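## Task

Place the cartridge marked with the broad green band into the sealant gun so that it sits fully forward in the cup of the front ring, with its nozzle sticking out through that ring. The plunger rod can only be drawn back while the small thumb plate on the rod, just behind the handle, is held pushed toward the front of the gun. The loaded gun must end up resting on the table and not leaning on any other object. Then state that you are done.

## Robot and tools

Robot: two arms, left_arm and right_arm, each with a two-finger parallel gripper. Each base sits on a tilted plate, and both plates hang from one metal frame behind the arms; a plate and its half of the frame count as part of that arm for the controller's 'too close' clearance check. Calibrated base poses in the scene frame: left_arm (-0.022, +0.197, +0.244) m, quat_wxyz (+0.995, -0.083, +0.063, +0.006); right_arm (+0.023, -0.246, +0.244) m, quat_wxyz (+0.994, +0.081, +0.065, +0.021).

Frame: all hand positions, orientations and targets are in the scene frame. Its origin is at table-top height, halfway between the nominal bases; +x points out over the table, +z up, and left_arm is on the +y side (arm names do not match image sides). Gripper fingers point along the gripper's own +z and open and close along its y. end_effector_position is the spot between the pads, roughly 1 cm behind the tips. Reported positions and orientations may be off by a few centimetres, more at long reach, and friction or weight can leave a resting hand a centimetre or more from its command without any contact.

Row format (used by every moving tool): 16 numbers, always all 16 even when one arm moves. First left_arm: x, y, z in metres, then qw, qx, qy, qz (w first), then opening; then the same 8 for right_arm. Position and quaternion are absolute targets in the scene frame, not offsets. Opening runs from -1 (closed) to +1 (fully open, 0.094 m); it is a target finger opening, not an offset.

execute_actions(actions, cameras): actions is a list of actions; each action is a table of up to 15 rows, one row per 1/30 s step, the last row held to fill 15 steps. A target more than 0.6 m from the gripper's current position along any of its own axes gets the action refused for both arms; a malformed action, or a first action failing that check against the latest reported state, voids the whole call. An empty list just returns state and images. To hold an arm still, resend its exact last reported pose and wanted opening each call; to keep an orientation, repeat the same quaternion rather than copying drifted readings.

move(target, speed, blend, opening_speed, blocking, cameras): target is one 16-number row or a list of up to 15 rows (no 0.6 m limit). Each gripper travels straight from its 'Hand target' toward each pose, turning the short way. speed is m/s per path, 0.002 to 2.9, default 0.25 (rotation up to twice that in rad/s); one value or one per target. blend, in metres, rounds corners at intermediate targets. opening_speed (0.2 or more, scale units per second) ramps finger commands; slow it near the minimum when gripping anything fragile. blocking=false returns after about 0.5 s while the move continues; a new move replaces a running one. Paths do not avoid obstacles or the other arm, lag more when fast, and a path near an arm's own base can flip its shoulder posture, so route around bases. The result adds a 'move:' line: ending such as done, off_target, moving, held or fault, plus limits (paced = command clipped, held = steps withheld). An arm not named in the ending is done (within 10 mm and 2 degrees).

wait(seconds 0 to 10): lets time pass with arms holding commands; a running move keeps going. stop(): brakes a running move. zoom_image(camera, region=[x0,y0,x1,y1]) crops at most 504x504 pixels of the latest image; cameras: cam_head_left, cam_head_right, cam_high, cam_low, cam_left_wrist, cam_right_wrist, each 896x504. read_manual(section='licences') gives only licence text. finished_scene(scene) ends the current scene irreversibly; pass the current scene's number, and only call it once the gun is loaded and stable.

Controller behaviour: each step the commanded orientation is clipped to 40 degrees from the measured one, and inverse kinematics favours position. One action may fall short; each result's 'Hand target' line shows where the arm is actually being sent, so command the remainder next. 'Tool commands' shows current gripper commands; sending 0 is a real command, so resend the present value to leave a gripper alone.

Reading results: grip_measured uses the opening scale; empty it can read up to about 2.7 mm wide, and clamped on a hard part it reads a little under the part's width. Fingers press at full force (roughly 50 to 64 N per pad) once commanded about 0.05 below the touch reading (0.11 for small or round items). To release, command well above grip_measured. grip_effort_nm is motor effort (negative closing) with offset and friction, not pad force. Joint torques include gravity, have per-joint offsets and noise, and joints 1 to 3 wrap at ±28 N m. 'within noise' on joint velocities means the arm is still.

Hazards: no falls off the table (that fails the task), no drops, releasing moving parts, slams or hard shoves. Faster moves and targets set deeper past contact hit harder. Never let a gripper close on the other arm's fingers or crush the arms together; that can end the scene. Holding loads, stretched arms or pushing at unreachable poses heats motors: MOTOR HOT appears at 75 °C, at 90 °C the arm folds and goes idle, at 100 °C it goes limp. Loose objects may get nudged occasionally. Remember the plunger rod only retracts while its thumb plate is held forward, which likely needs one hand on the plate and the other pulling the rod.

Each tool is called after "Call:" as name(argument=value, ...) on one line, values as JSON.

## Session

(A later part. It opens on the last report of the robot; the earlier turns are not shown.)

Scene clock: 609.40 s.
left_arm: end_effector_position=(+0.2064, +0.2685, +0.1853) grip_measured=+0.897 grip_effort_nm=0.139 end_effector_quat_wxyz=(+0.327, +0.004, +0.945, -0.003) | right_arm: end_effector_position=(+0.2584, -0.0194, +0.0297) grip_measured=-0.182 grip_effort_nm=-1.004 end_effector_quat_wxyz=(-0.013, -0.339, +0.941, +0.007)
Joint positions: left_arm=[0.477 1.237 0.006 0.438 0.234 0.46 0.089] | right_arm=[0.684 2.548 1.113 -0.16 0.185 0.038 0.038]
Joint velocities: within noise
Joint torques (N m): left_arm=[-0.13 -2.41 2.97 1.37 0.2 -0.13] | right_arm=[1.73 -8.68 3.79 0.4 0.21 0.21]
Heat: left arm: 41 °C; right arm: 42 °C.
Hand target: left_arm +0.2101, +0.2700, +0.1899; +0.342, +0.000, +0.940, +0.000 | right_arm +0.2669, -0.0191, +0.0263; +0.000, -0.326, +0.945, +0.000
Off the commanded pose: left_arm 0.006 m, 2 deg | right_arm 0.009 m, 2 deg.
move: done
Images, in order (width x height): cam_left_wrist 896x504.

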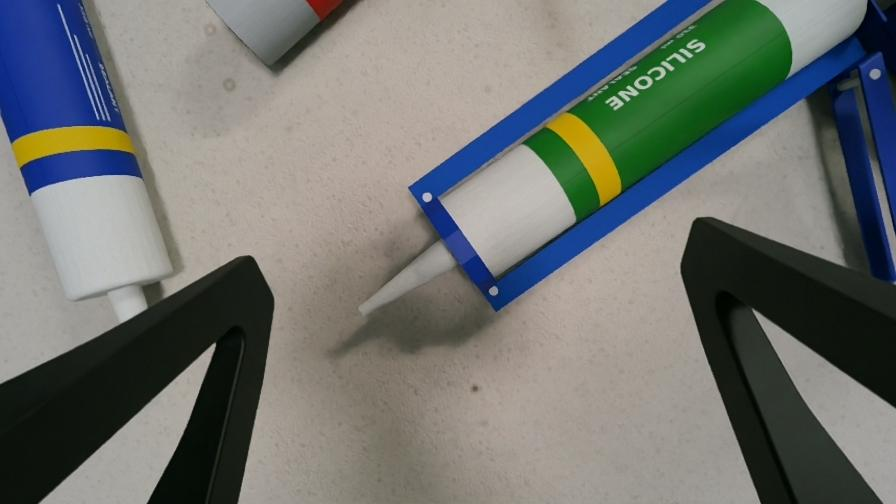

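Call:
move(target=[[0.21,0.27,0.19,0.342,0,0.94,0,0.9,0.26,-0.019,0.028,0,-0.3256,0.9455,0,0.5],[0.21,0.27,0.19,0.342,0,0.94,0,0.9,0.26,-0.019,0.13,0,-0.3256,0.9455,0,0.5],[0.30,0.1,0.28,0.342,0,0.94,0,0.9,0.25,-0.25,0.26,0,0,1,0,0.5]], speed=[0.05,0.12,0.25], cameras=["cam_left_wrist","cam_right_wrist","cam_high","cam_low"])

Call:
zoom_image(camera="cam_left_wrist", region=[100, 80, 560, 500])

Call:
zoom_image(camera="cam_low", region=[490, 215, 620, 305])

Scene clock: 625.03 s.
left_arm: end_effector_position=(+0.2944, +0.1046, +0.2739) grip_measured=+0.897 grip_effort_nm=0.144 end_effector_quat_wxyz=(+0.337, +0.004, +0.941, +0.000) | right_arm: end_effector_position=(+0.2422, -0.2497, +0.2506) grip_measured=+0.497 grip_effort_nm=0.173 end_effector_quat_wxyz=(-0.014, -0.004, +1.000, -0.007)
Joint positions: left_arm=[-0.601 1.381 0.513 -0.032 -0.527 -0.333 0.089] | right_arm=[0.104 1.344 0.72 -0.866 0.186 0.134 0.07]
Joint velocities: within noise
Joint torques (N m): left_arm=[-2.26 -2.44 9.09 1.07 -0.23 -0.11] | right_arm=[0.18 -5.75 7.98 0.03 -0.05 -0.04]
Heat: left arm: 38 °C; right arm: 42 °C.
Hand target: left_arm +0.2998, +0.1001, +0.2801; +0.342, +0.000, +0.940, +0.000 | right_arm +0.2499, -0.2501, +0.2598; +0.000, +0.000, +1.000, +0.000
Off the commanded pose: left_arm 0.009 m, 1 deg | right_arm 0.012 m, 2 deg.
move: off_target (right_arm)
Images, in order (width x height): cam_high 896x504, cam_low 896x504, cam_left_wrist 896x504, cam_right_wrist 896x504.

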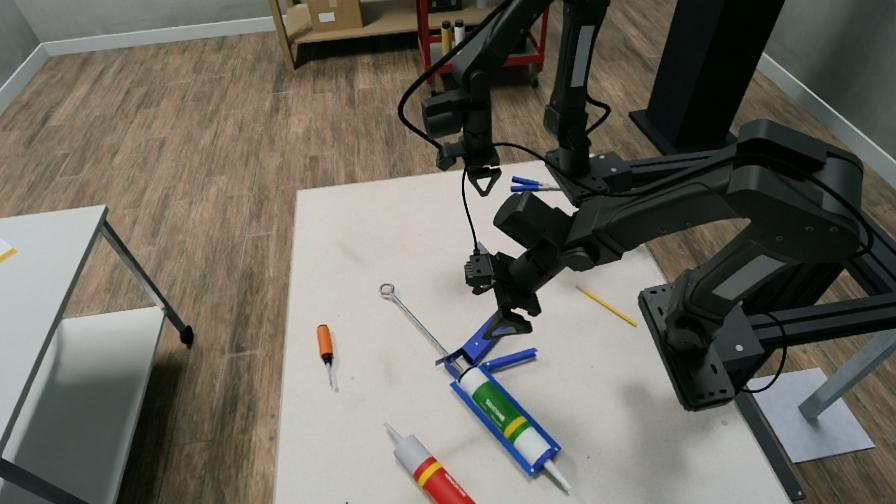

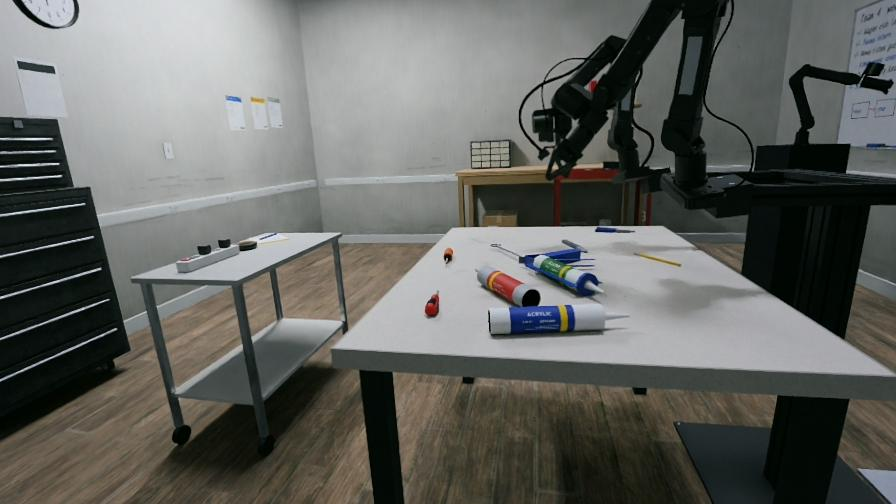

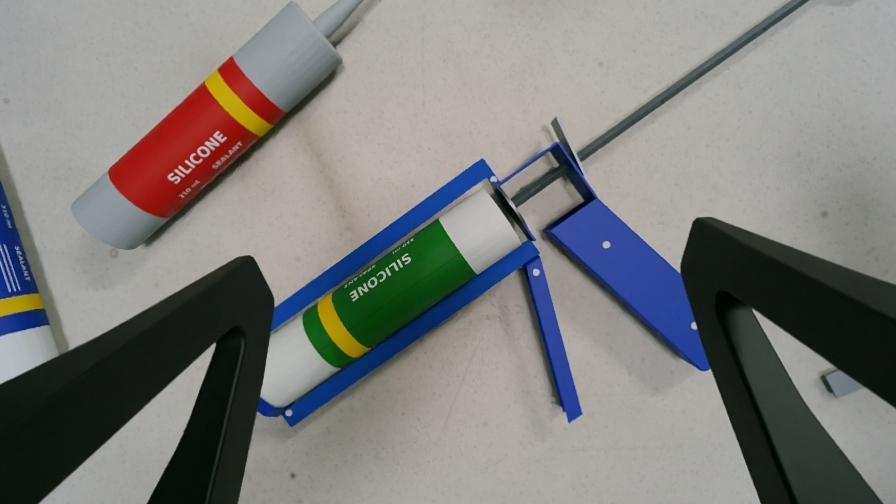

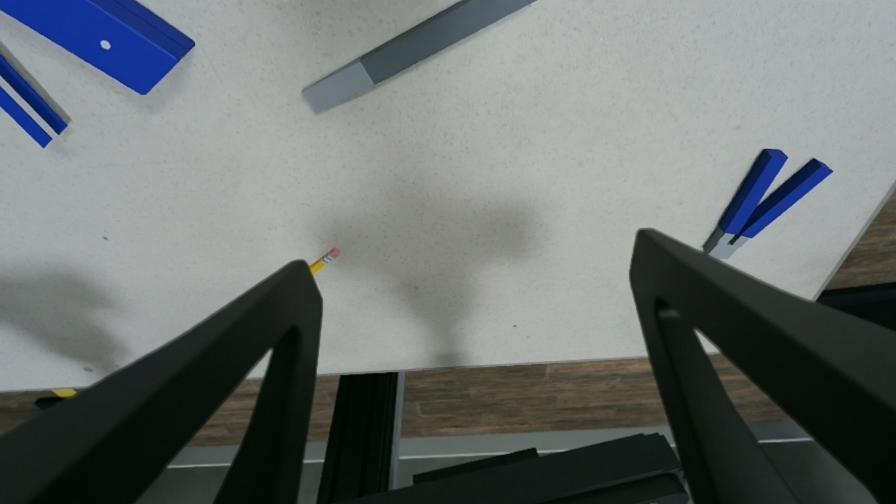

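Scaled by 1.096 from the camera's 896x504 image, which has a finer 1280x720 frame.

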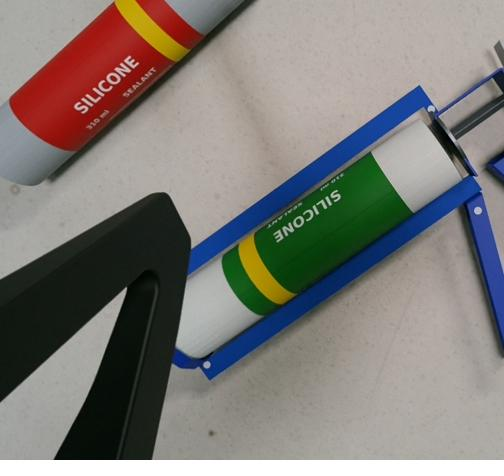

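Scaled by 3.877 from the camera's 896x504 image, which has a finer 1280x720 frame.

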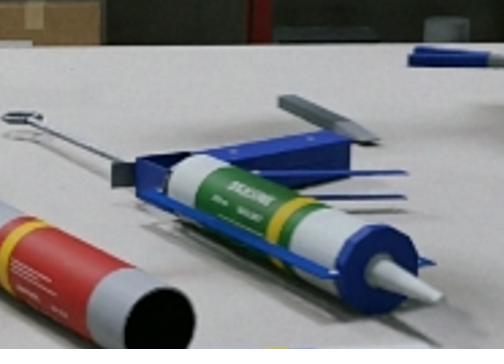

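Call:
finished_scene(scene=2)

The scene is finished: the task was done.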